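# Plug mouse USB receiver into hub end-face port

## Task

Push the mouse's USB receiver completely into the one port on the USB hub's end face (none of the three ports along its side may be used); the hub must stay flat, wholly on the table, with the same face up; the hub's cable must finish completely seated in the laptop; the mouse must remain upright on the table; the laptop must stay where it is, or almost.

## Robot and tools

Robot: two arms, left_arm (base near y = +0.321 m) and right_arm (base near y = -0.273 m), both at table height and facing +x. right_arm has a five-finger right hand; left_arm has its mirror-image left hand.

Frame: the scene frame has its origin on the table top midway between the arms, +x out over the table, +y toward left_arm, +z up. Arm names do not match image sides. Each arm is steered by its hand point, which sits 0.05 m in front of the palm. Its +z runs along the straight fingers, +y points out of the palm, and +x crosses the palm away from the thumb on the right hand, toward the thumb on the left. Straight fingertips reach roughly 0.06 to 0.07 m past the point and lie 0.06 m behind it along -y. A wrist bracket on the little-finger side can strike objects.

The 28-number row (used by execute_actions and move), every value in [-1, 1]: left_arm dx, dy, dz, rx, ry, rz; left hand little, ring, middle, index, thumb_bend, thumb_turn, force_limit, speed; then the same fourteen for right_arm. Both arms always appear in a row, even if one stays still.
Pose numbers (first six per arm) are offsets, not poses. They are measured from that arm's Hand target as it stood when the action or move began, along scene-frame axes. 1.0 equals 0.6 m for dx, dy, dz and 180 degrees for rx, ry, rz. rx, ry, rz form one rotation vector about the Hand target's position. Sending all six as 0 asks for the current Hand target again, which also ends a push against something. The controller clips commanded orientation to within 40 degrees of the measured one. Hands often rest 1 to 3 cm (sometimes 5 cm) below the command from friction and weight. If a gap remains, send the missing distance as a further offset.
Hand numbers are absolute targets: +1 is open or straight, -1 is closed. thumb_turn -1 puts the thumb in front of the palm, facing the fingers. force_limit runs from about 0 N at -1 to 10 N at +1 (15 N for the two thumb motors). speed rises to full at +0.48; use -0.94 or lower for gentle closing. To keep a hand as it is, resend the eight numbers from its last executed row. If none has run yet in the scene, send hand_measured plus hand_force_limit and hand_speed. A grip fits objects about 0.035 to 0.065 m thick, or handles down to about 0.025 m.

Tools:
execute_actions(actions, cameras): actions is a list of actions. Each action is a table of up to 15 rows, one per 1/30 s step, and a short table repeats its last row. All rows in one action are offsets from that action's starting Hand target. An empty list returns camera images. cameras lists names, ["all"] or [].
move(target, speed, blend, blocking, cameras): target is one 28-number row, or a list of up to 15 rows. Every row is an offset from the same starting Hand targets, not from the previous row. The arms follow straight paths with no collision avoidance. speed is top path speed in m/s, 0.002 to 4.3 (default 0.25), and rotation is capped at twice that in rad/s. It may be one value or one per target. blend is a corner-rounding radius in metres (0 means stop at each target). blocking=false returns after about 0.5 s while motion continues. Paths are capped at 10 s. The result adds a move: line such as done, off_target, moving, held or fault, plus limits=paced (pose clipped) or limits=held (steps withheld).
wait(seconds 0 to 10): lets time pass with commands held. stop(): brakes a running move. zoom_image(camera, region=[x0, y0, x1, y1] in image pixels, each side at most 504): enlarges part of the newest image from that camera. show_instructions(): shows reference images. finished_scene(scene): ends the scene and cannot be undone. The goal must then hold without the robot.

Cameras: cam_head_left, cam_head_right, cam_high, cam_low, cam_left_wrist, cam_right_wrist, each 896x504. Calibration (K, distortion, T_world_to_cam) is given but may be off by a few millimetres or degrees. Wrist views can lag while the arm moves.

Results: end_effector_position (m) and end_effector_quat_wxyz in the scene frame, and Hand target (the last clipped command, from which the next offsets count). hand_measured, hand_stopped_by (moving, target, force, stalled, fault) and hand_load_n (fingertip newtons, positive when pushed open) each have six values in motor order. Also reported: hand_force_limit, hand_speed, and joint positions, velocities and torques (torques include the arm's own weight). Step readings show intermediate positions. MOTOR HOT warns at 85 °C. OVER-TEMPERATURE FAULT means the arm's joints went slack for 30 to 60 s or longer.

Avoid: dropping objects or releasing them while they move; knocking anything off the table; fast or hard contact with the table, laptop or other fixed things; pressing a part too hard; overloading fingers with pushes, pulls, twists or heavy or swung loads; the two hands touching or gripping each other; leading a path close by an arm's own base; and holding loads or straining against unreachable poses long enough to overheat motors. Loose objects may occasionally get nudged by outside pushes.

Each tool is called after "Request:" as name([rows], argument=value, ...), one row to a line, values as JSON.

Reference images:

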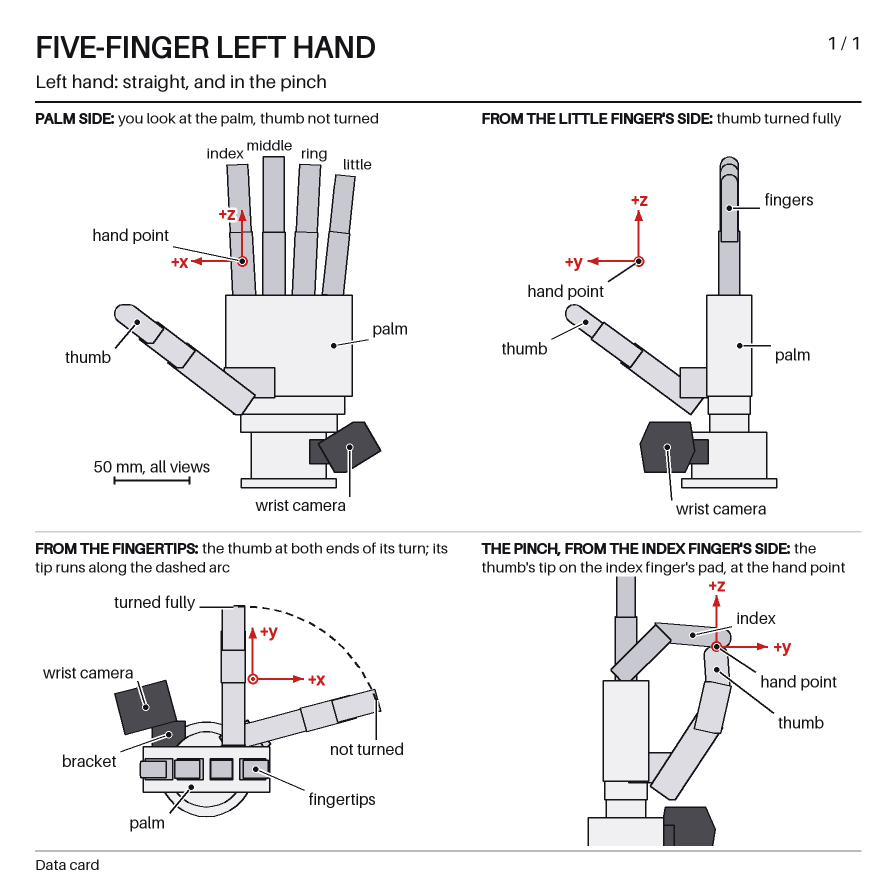

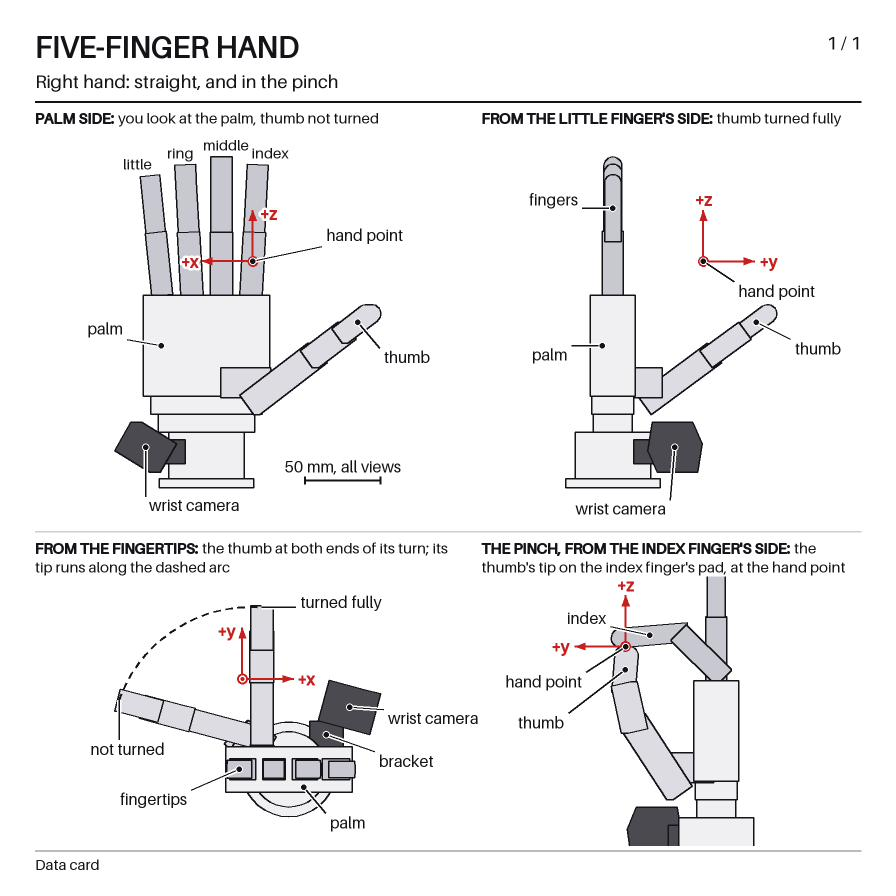

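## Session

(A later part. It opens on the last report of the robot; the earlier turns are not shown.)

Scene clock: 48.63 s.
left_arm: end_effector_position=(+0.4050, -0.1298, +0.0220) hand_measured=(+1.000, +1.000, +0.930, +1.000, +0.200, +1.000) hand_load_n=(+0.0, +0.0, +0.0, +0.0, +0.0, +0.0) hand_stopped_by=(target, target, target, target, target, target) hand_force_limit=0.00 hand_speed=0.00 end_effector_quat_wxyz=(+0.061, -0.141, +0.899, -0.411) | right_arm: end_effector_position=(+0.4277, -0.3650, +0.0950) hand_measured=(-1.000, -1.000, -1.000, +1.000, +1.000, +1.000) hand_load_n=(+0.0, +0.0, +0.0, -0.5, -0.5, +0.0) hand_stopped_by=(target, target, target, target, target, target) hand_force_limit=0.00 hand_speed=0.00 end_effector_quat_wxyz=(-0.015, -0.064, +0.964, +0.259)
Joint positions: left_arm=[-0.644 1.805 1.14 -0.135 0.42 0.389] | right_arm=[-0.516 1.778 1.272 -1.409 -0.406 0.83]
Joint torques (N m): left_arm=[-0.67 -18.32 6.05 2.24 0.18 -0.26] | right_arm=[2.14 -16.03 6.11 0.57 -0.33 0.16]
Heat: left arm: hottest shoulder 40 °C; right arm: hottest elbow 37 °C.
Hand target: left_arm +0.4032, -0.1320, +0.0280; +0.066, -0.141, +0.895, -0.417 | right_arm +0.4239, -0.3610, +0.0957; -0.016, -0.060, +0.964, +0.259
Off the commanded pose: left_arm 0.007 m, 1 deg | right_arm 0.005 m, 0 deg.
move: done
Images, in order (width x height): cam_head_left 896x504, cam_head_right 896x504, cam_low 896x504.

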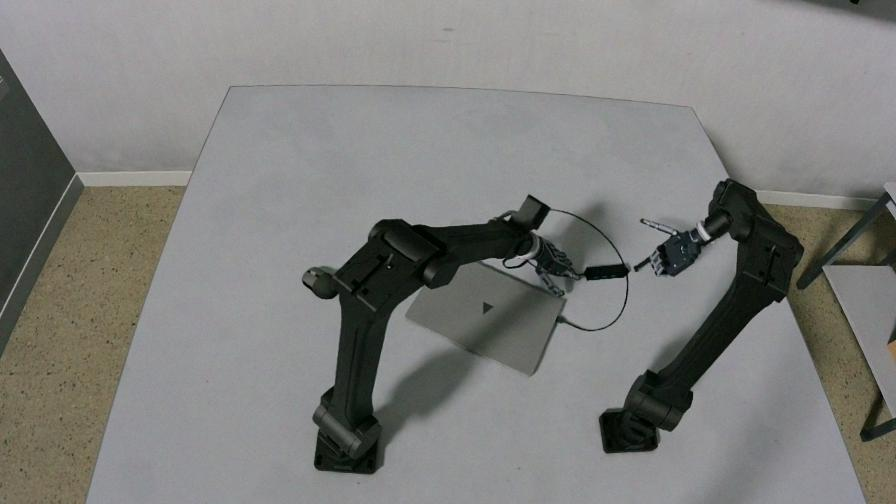

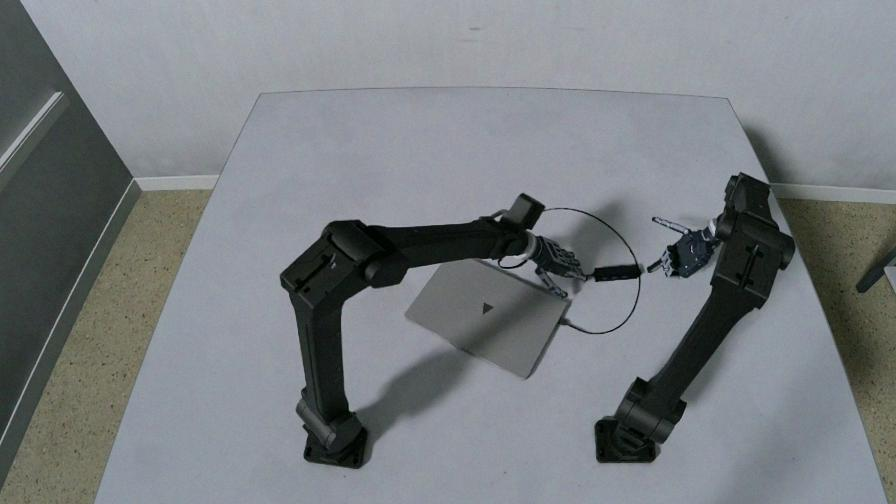

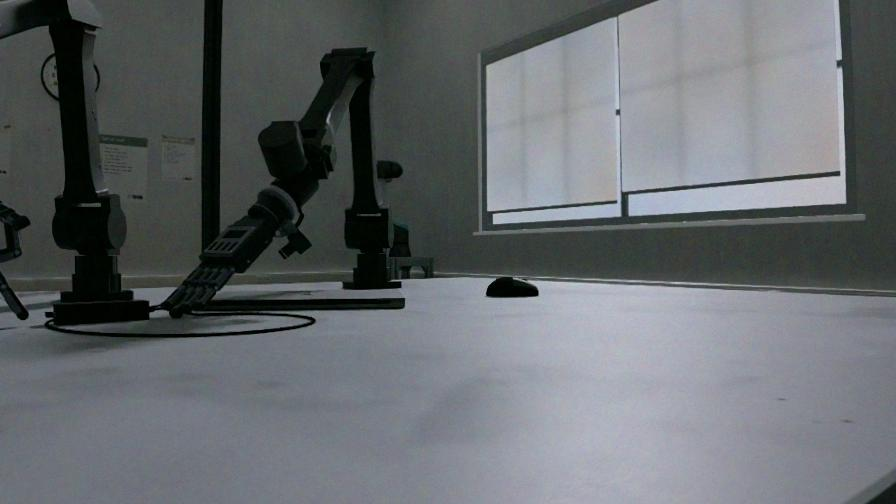

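Request:
wait(seconds=0, cameras=["cam_right_wrist", "cam_left_wrist", "cam_head_right"])

Request:
zoom_image(camera="cam_right_wrist", region=[540, 120, 680, 220])

Request:
zoom_image(camera="cam_left_wrist", region=[520, 0, 660, 220])

Request:
zoom_image(camera="cam_head_right", region=[565, 250, 605, 290])

Scene clock: 51.33 s.
left_arm: end_effector_position=(+0.4050, -0.1299, +0.0220) hand_measured=(+1.000, +1.000, +0.930, +1.000, +0.200, +1.000) hand_load_n=(+0.0, +0.0, +0.0, +0.0, +0.0, -0.5) hand_stopped_by=(target, target, target, target, target, target) hand_force_limit=0.00 hand_speed=0.00 end_effector_quat_wxyz=(+0.061, -0.142, +0.899, -0.411) | right_arm: end_effector_position=(+0.4277, -0.3650, +0.0950) hand_measured=(-1.000, -1.000, -1.000, +1.000, +1.000, +1.000) hand_load_n=(+0.0, +0.0, +0.0, +0.0, +0.0, +0.0) hand_stopped_by=(target, target, target, target, target, target) hand_force_limit=0.00 hand_speed=0.00 end_effector_quat_wxyz=(-0.015, -0.064, +0.964, +0.259)
Joint positions: left_arm=[-0.644 1.805 1.14 -0.135 0.42 0.388] | right_arm=[-0.516 1.778 1.272 -1.409 -0.406 0.83]
Joint torques (N m): left_arm=[-0.67 -18.37 6.05 2.24 0.17 -0.22] | right_arm=[0.73 -15.62 5.97 0.21 -0.37 0.17]
Heat: left arm: hottest shoulder 40 °C; right arm: hottest elbow 37 °C.
Hand target: left_arm +0.4032, -0.1320, +0.0280; +0.066, -0.142, +0.895, -0.417 | right_arm +0.4239, -0.3610, +0.0957; -0.016, -0.060, +0.964, +0.259
Off the commanded pose: left_arm 0.007 m, 1 deg | right_arm 0.005 m, 0 deg.
camera_calibration:
cam_left_wrist: T_world_to_cam=[[-0.0207597, -0.642123, 0.766321, -0.0961544], [-0.953294, 0.243727, 0.178402, 0.413725], [-0.301329, -0.726825, -0.617192, 0.154708], [0, 0, 0, 1]] pos_world=[0.439024, -0.0501335, 0.0953603]
cam_right_wrist: T_world_to_cam=[[-0.412478, 0.791496, 0.450993, 0.419324], [0.838762, 0.13681, 0.52703, -0.350602], [0.355442, 0.595665, -0.720308, 0.245898], [0, 0, 0, 1]] pos_world=[0.379631, -0.4304, 0.172788]
Images, in order (width x height): cam_head_right 896x504, cam_left_wrist 896x504, cam_right_wrist 896x504.

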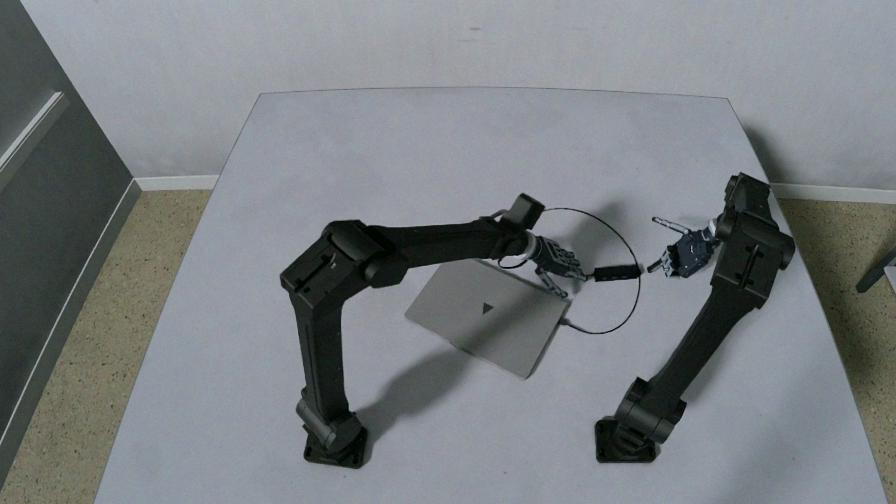

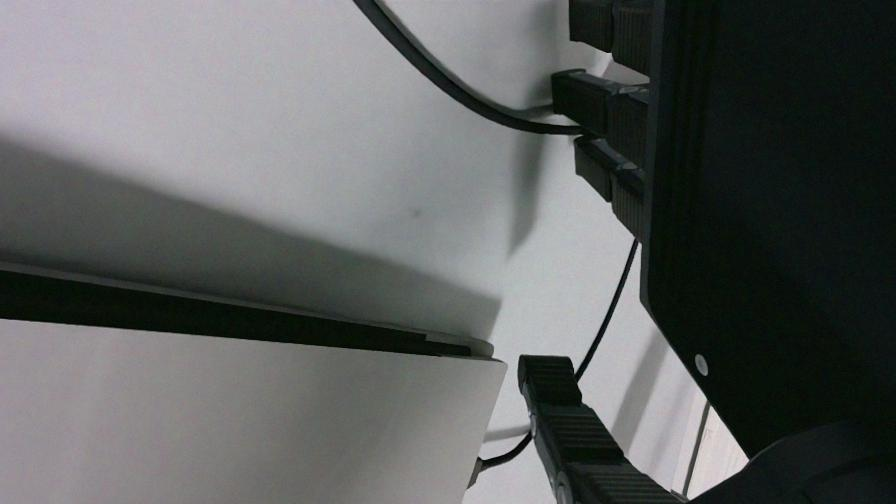

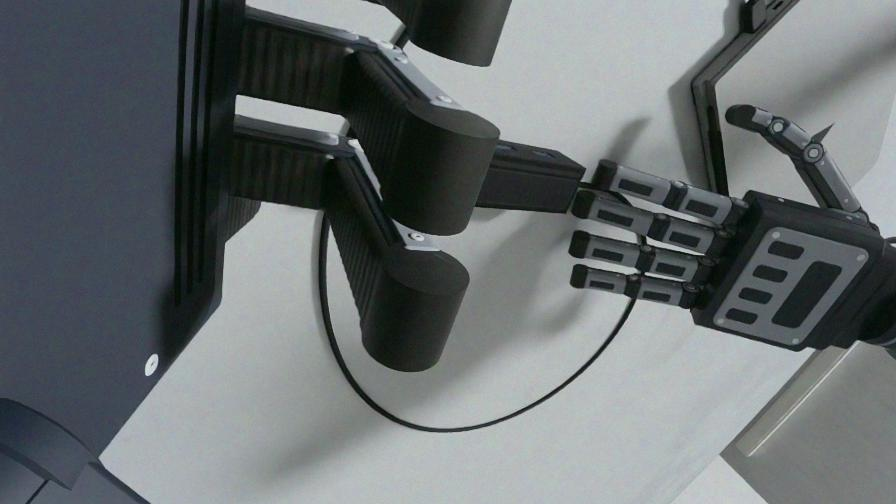

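Scaled by 3.600 from the camera's 896x504 image, which has a finer 1280x720 frame.

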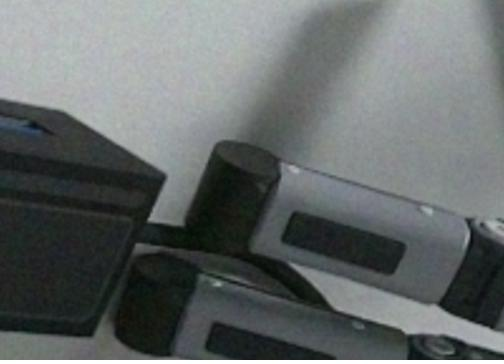

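Scaled by 2.291 from the camera's 896x504 image, which has a finer 1280x720 frame.

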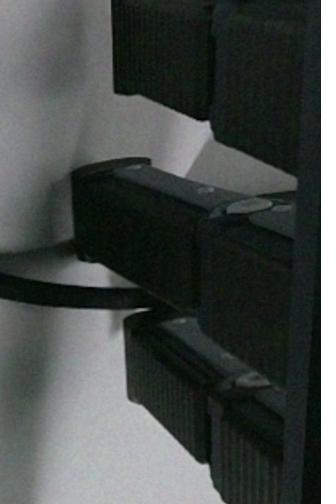

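Scaled by 12.600 from the camera's 896x504 image, which has a finer 1280x720 frame.

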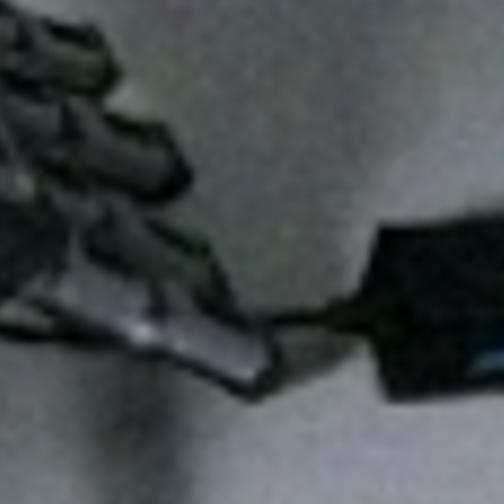

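Request:
move(target=[0,0,0,0,0,0,1,1,0.93,1,0.2,1,0,0,-0.0022,0.0217,0,0,0,0,-1,-1,-1,1,1,1,0,0], speed=0.04, cameras=["cam_head_left","cam_head_right","cam_low"])

Scene clock: 55.00 s.
left_arm: end_effector_position=(+0.4050, -0.1299, +0.0220) hand_measured=(+1.000, +1.000, +0.930, +1.000, +0.200, +1.000) hand_load_n=(+0.0, +0.0, +0.0, +0.0, +0.0, +0.0) hand_stopped_by=(target, target, target, target, target, target) hand_force_limit=0.00 hand_speed=0.00 end_effector_quat_wxyz=(+0.061, -0.142, +0.899, -0.411) | right_arm: end_effector_position=(+0.4249, -0.3536, +0.0935) hand_measured=(-1.000, -1.000, -1.000, +1.000, +1.000, +1.000) hand_load_n=(+0.0, +0.0, +0.0, +0.0, +0.0, +0.0) hand_stopped_by=(target, target, target, target, target, target) hand_force_limit=0.00 hand_speed=0.00 end_effector_quat_wxyz=(-0.017, -0.061, +0.963, +0.261)
Joint positions: left_arm=[-0.644 1.805 1.14 -0.135 0.42 0.388] | right_arm=[-0.498 1.76 1.243 -1.392 -0.413 0.853]
Joint torques (N m): left_arm=[-0.67 -18.32 6.05 2.24 0.17 -0.22] | right_arm=[1.55 -15.74 6.27 0.36 -0.33 0.16]
Heat: left arm: hottest shoulder 40 °C; right arm: hottest elbow 37 °C.
Hand target: left_arm +0.4032, -0.1320, +0.0280; +0.066, -0.142, +0.895, -0.417 | right_arm +0.4226, -0.3481, +0.0956; -0.016, -0.059, +0.964, +0.259
Off the commanded pose: left_arm 0.007 m, 1 deg | right_arm 0.006 m, 0 deg.
move: done
Images, in order (width x height): cam_head_left 896x504, cam_head_right 896x504, cam_low 896x504.

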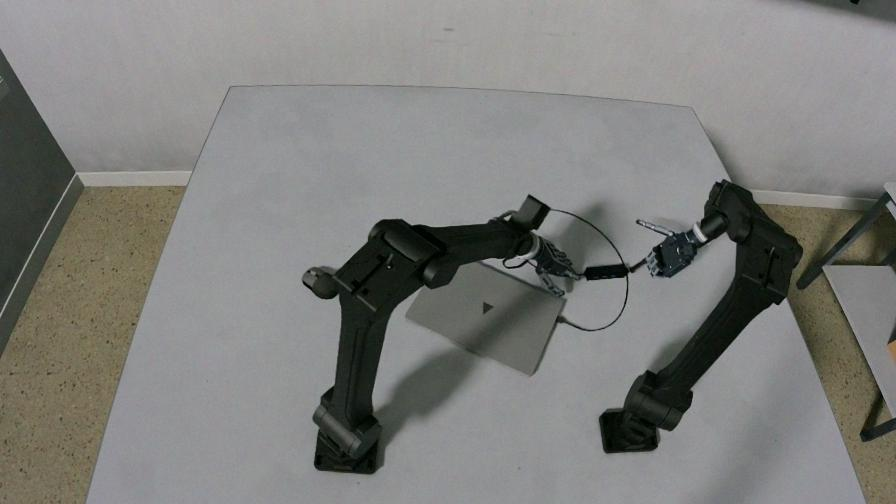

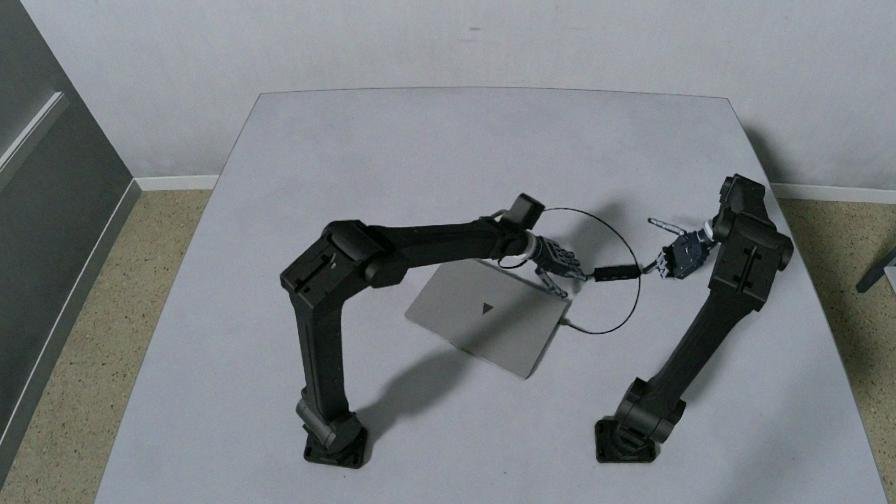

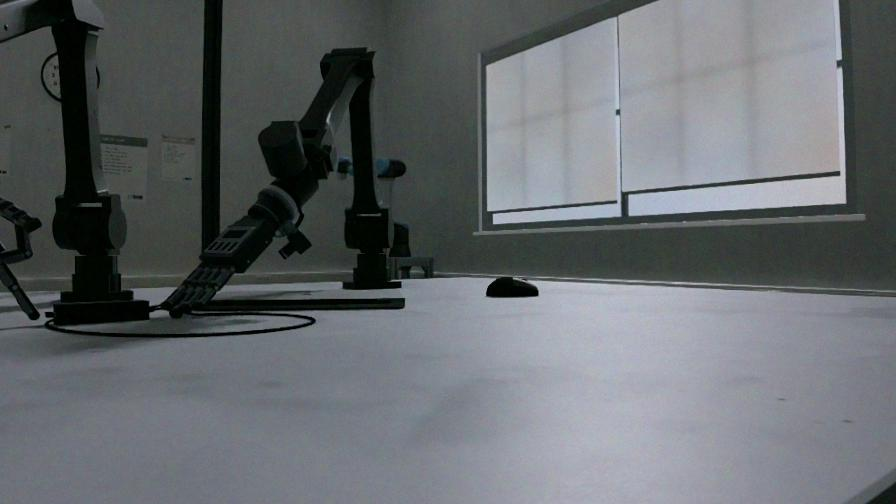

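Request:
zoom_image(camera="cam_low", region=[0, 290, 120, 330])

Request:
zoom_image(camera="cam_head_left", region=[560, 235, 680, 305])

Request:
zoom_image(camera="cam_head_right", region=[560, 235, 680, 305])

Scaled by 4.200 from the camera's 896x504 image, which has a finer 1280x720 frame.

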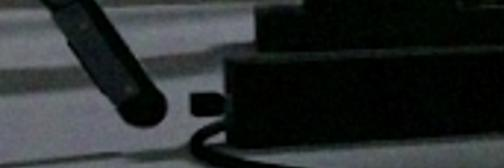

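Scaled by 4.200 from the camera's 896x504 image, which has a finer 1280x720 frame.

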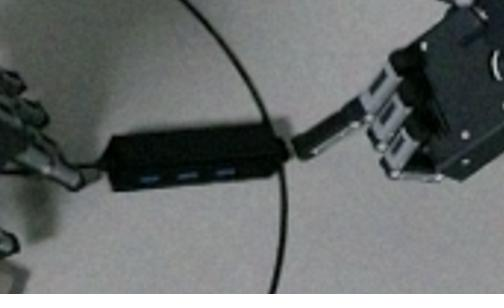

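Scaled by 4.200 from the camera's 896x504 image, which has a finer 1280x720 frame.

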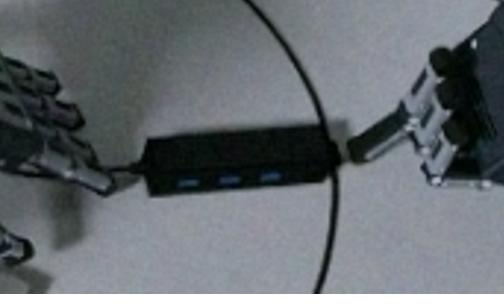

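Request:
move(target=[0,0,0,0,0,0,1,1,0.93,1,0.2,1,0,0,-0.0020,0.0217,0,0,0,0,-1,-1,-1,1,1,1,0,0], speed=0.04, cameras=["cam_head_left","cam_head_right","cam_low"])

Request:
zoom_image(camera="cam_low", region=[0, 290, 120, 330])

Request:
zoom_image(camera="cam_head_left", region=[560, 235, 680, 305])

Request:
zoom_image(camera="cam_head_right", region=[560, 235, 680, 305])

Scene clock: 58.07 s.
left_arm: end_effector_position=(+0.4050, -0.1298, +0.0219) hand_measured=(+1.000, +1.000, +0.930, +1.000, +0.200, +1.000) hand_load_n=(+0.0, +0.0, +0.0, +0.0, +0.0, +0.0) hand_stopped_by=(target, target, target, target, target, target) hand_force_limit=0.00 hand_speed=0.00 end_effector_quat_wxyz=(+0.061, -0.142, +0.899, -0.411) | right_arm: end_effector_position=(+0.4239, -0.3412, +0.0933) hand_measured=(-1.000, -1.000, -1.000, +1.000, +1.000, +1.000) hand_load_n=(+0.0, +0.0, +0.5, +0.0, -0.5, +0.5) hand_stopped_by=(target, target, target, target, target, target) hand_force_limit=0.00 hand_speed=0.00 end_effector_quat_wxyz=(-0.017, -0.060, +0.964, +0.260)
Joint positions: left_arm=[-0.644 1.805 1.14 -0.135 0.419 0.388] | right_arm=[-0.476 1.743 1.218 -1.376 -0.42 0.877]
Joint torques (N m): left_arm=[-0.67 -18.32 6.04 2.24 0.19 -0.22] | right_arm=[1.85 -14.92 5.93 0.36 -0.38 0.18]
Heat: left arm: hottest shoulder 40 °C; right arm: hottest elbow 37 °C.
Hand target: left_arm +0.4032, -0.1320, +0.0280; +0.066, -0.142, +0.895, -0.417 | right_arm +0.4214, -0.3351, +0.0956; -0.016, -0.059, +0.964, +0.259
Off the commanded pose: left_arm 0.007 m, 1 deg | right_arm 0.007 m, 0 deg.
move: done
Images, in order (width x height): cam_head_left 896x504, cam_head_right 896x504, cam_low 896x504.

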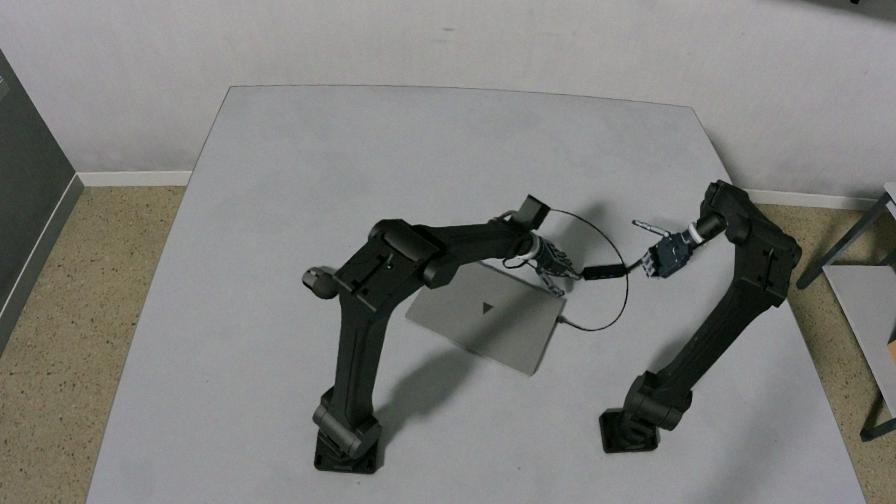

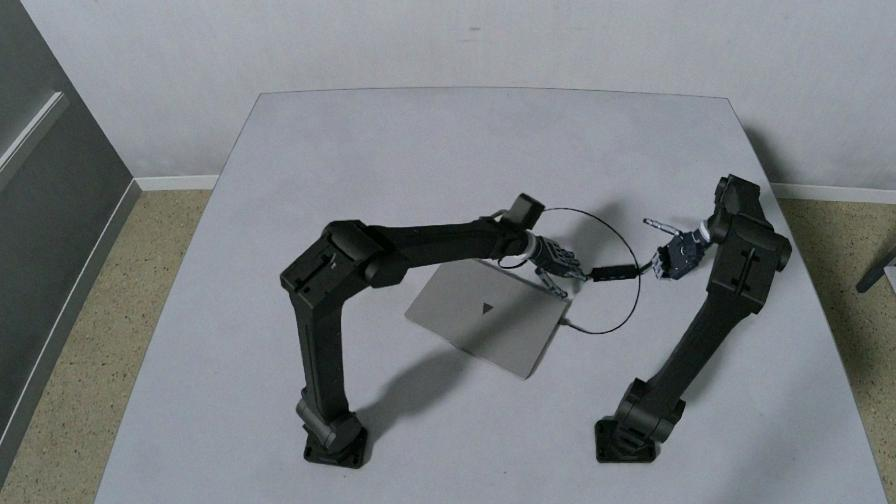

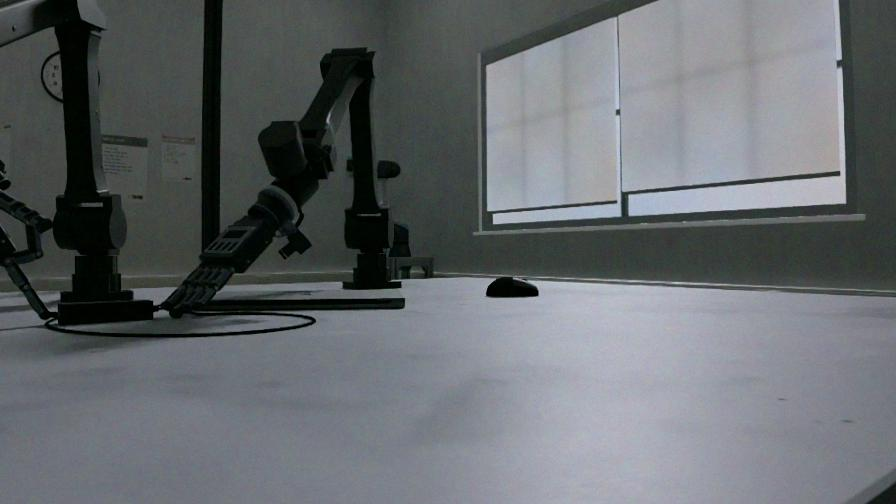

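Scaled by 4.200 from the camera's 896x504 image, which has a finer 1280x720 frame.

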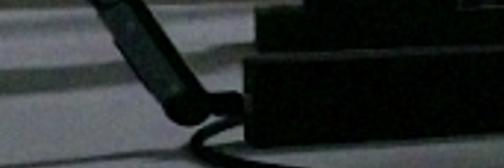

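Scaled by 4.200 from the camera's 896x504 image, which has a finer 1280x720 frame.

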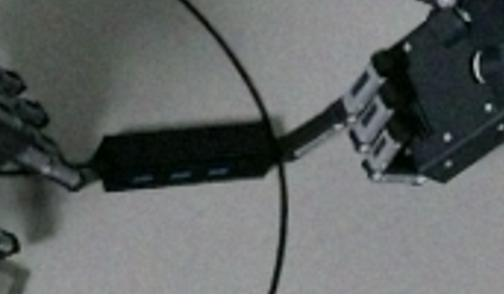

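Scaled by 4.200 from the camera's 896x504 image, which has a finer 1280x720 frame.

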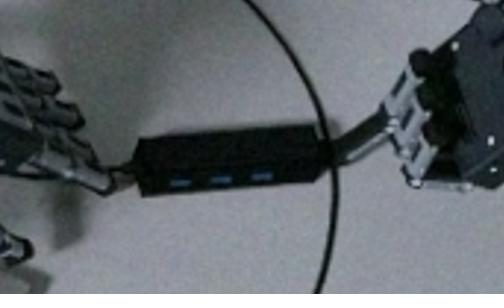

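Request:
move(target=[0.0020,-0.0217,-0.010,0,0,0,1,1,1,1,0.2,1,0,0,0,0,0,0,0,0,-1,-1,-1,1,1,1,0,0], speed=0.04, cameras=["cam_head_left","cam_head_right","cam_low"])

Request:
zoom_image(camera="cam_low", region=[30, 280, 210, 340])

Request:
zoom_image(camera="cam_head_left", region=[540, 235, 660, 305])

Request:
zoom_image(camera="cam_head_right", region=[550, 235, 670, 305])

Scene clock: 60.77 s.
left_arm: end_effector_position=(+0.4039, -0.1347, +0.0230) hand_measured=(+1.000, +1.000, +1.000, +1.000, +0.200, +1.000) hand_load_n=(+0.0, +0.0, +0.0, +0.0, +0.0, -0.5) hand_stopped_by=(target, target, target, target, target, target) hand_force_limit=0.00 hand_speed=0.00 end_effector_quat_wxyz=(+0.065, -0.144, +0.897, -0.413) | right_arm: end_effector_position=(+0.4240, -0.3411, +0.0934) hand_measured=(-1.000, -1.000, -1.000, +1.000, +1.000, +1.000) hand_load_n=(+0.0, +0.0, +0.0, +0.0, +0.0, +0.0) hand_stopped_by=(target, target, target, target, target, target) hand_force_limit=0.00 hand_speed=0.00 end_effector_quat_wxyz=(-0.017, -0.060, +0.964, +0.260)
Joint positions: left_arm=[-0.654 1.805 1.14 -0.124 0.407 0.376] | right_arm=[-0.476 1.743 1.218 -1.376 -0.421 0.878]
Joint torques (N m): left_arm=[-1.32 -15.85 7.65 2.28 0.19 -0.2] | right_arm=[1.44 -15.62 5.89 0.36 -0.44 0.09]
Heat: left arm: hottest shoulder 40 °C; right arm: hottest elbow 37 °C.
Hand target: left_arm +0.4042, -0.1452, +0.0221; +0.066, -0.141, +0.895, -0.418 | right_arm +0.4215, -0.3350, +0.0956; -0.016, -0.059, +0.964, +0.259
Off the commanded pose: left_arm 0.010 m, 1 deg | right_arm 0.007 m, 0 deg.
move: done
Images, in order (width x height): cam_head_left 896x504, cam_head_right 896x504, cam_low 896x504.

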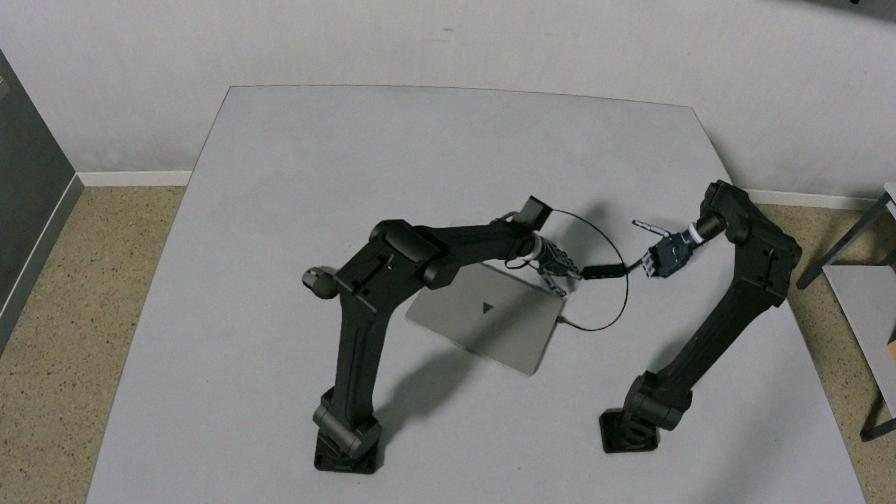

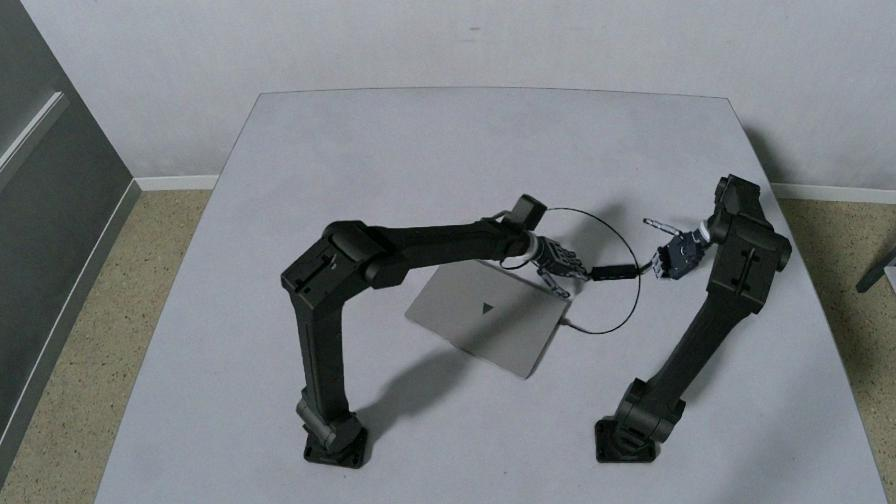

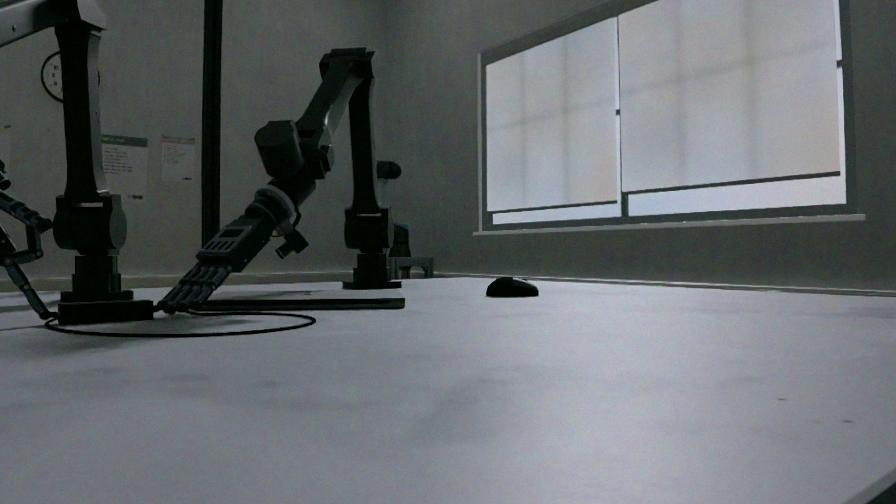

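Scaled by 2.800 from the camera's 896x504 image, which has a finer 1280x720 frame.

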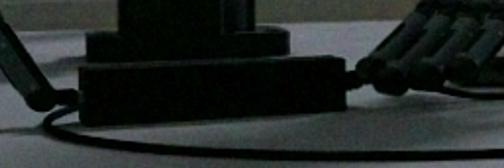

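Scaled by 4.200 from the camera's 896x504 image, which has a finer 1280x720 frame.

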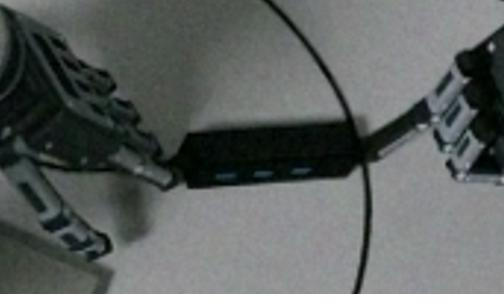

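Scaled by 4.200 from the camera's 896x504 image, which has a finer 1280x720 frame.

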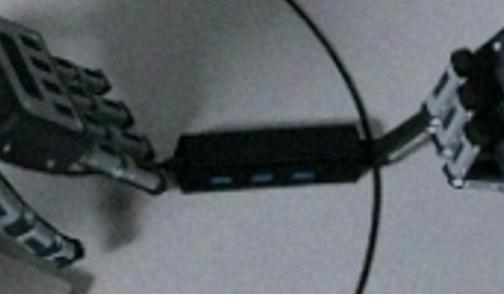

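Request:
zoom_image(camera="cam_head_left", region=[560, 255, 610, 290])

Request:
zoom_image(camera="cam_head_right", region=[570, 255, 620, 290])

Request:
zoom_image(camera="cam_low", region=[130, 285, 210, 330])

Scaled by 10.080 from the camera's 896x504 image, which has a finer 1280x720 frame.

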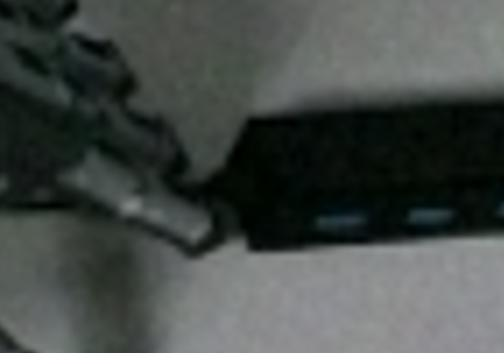

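Scaled by 10.080 from the camera's 896x504 image, which has a finer 1280x720 frame.

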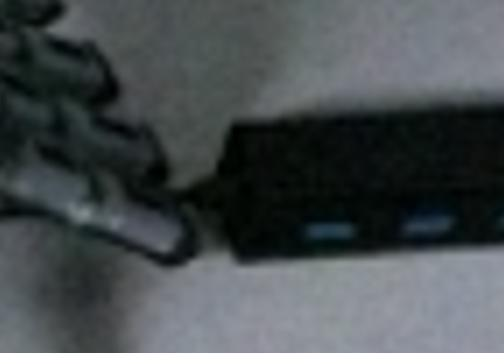

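Scaled by 6.300 from the camera's 896x504 image, which has a finer 1280x720 frame.

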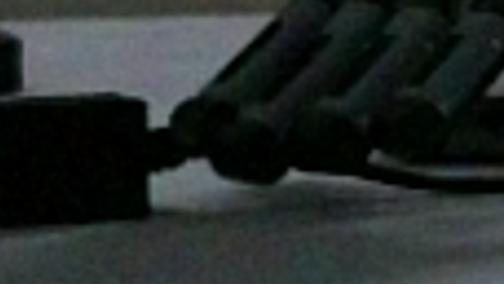

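Request:
move(target=[0.0200,-0.0060,-0.006,0,0,-0.0333,1,1,1,1,0.2,1,0,0,0,0,0,0,0,0,-1,-1,-1,1,1,1,0,0], speed=0.04, cameras=["cam_head_left","cam_head_right","cam_low"])

Request:
zoom_image(camera="cam_low", region=[130, 285, 210, 330])

Request:
zoom_image(camera="cam_head_left", region=[560, 255, 610, 290])

Request:
zoom_image(camera="cam_head_right", region=[570, 255, 620, 290])

Scene clock: 68.93 s.
left_arm: end_effector_position=(+0.3994, -0.1407, +0.0168) hand_measured=(+1.000, +1.000, +1.000, +1.000, +0.200, +1.000) hand_load_n=(+0.0, +0.0, +0.0, +0.0, +0.0, +0.0) hand_stopped_by=(target, target, target, target, target, target) hand_force_limit=0.00 hand_speed=0.00 end_effector_quat_wxyz=(+0.039, -0.097, +0.903, -0.417) | right_arm: end_effector_position=(+0.4240, -0.3411, +0.0934) hand_measured=(-1.000, -1.000, -1.000, +1.000, +1.000, +1.000) hand_load_n=(+0.0, +0.0, +0.0, +0.0, +0.0, +0.0) hand_stopped_by=(target, target, target, target, target, target) hand_force_limit=0.00 hand_speed=0.00 end_effector_quat_wxyz=(-0.017, -0.060, +0.964, +0.260)
Joint positions: left_arm=[-0.651 1.838 1.176 -0.162 0.49 0.458] | right_arm=[-0.476 1.743 1.218 -1.376 -0.421 0.878]
Joint torques (N m): left_arm=[0.21 -14.97 10.11 0.96 0.5 -0.1] | right_arm=[0.79 -15.15 5.97 0.34 -0.41 0.18]
Heat: left arm: hottest shoulder 40 °C; right arm: hottest shoulder 37 °C.
Hand target: left_arm +0.4162, -0.1486, +0.0184; +0.044, -0.094, +0.901, -0.420 | right_arm +0.4215, -0.3351, +0.0956; -0.016, -0.059, +0.964, +0.259
Off the commanded pose: left_arm 0.019 m, 1 deg | right_arm 0.007 m, 0 deg.
move: off_target (left_arm)
Images, in order (width x height): cam_head_left 896x504, cam_head_right 896x504, cam_low 896x504.

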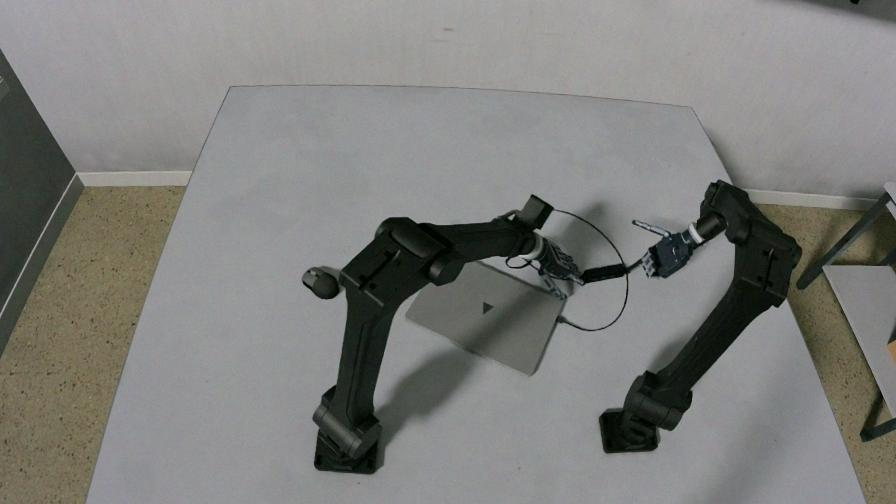

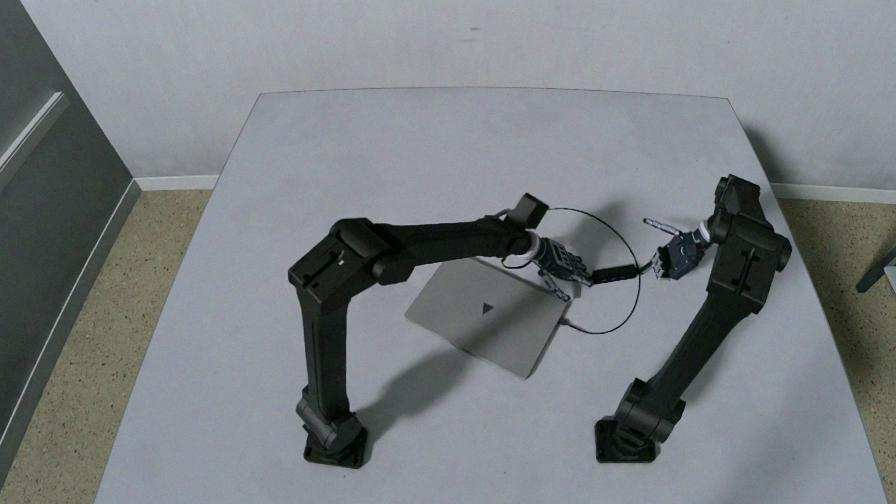

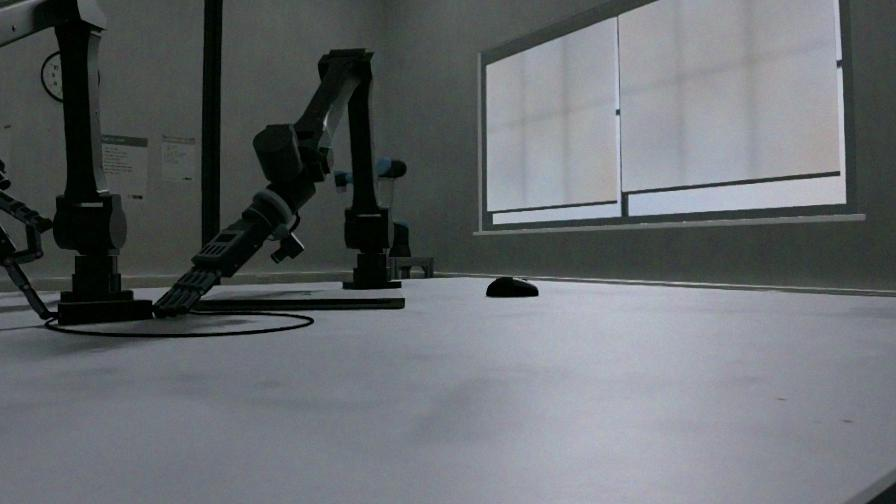

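Scaled by 6.300 from the camera's 896x504 image, which has a finer 1280x720 frame.

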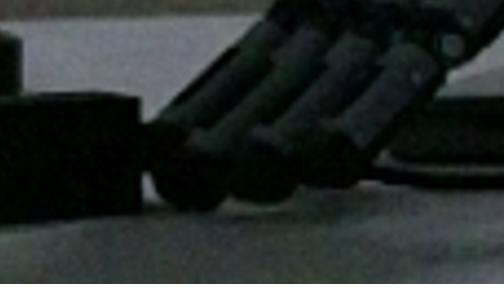

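Scaled by 10.080 from the camera's 896x504 image, which has a finer 1280x720 frame.

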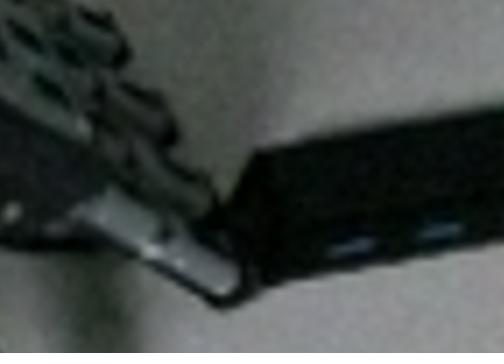

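Scaled by 10.080 from the camera's 896x504 image, which has a finer 1280x720 frame.

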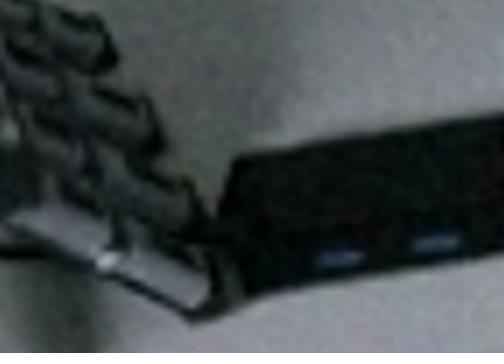

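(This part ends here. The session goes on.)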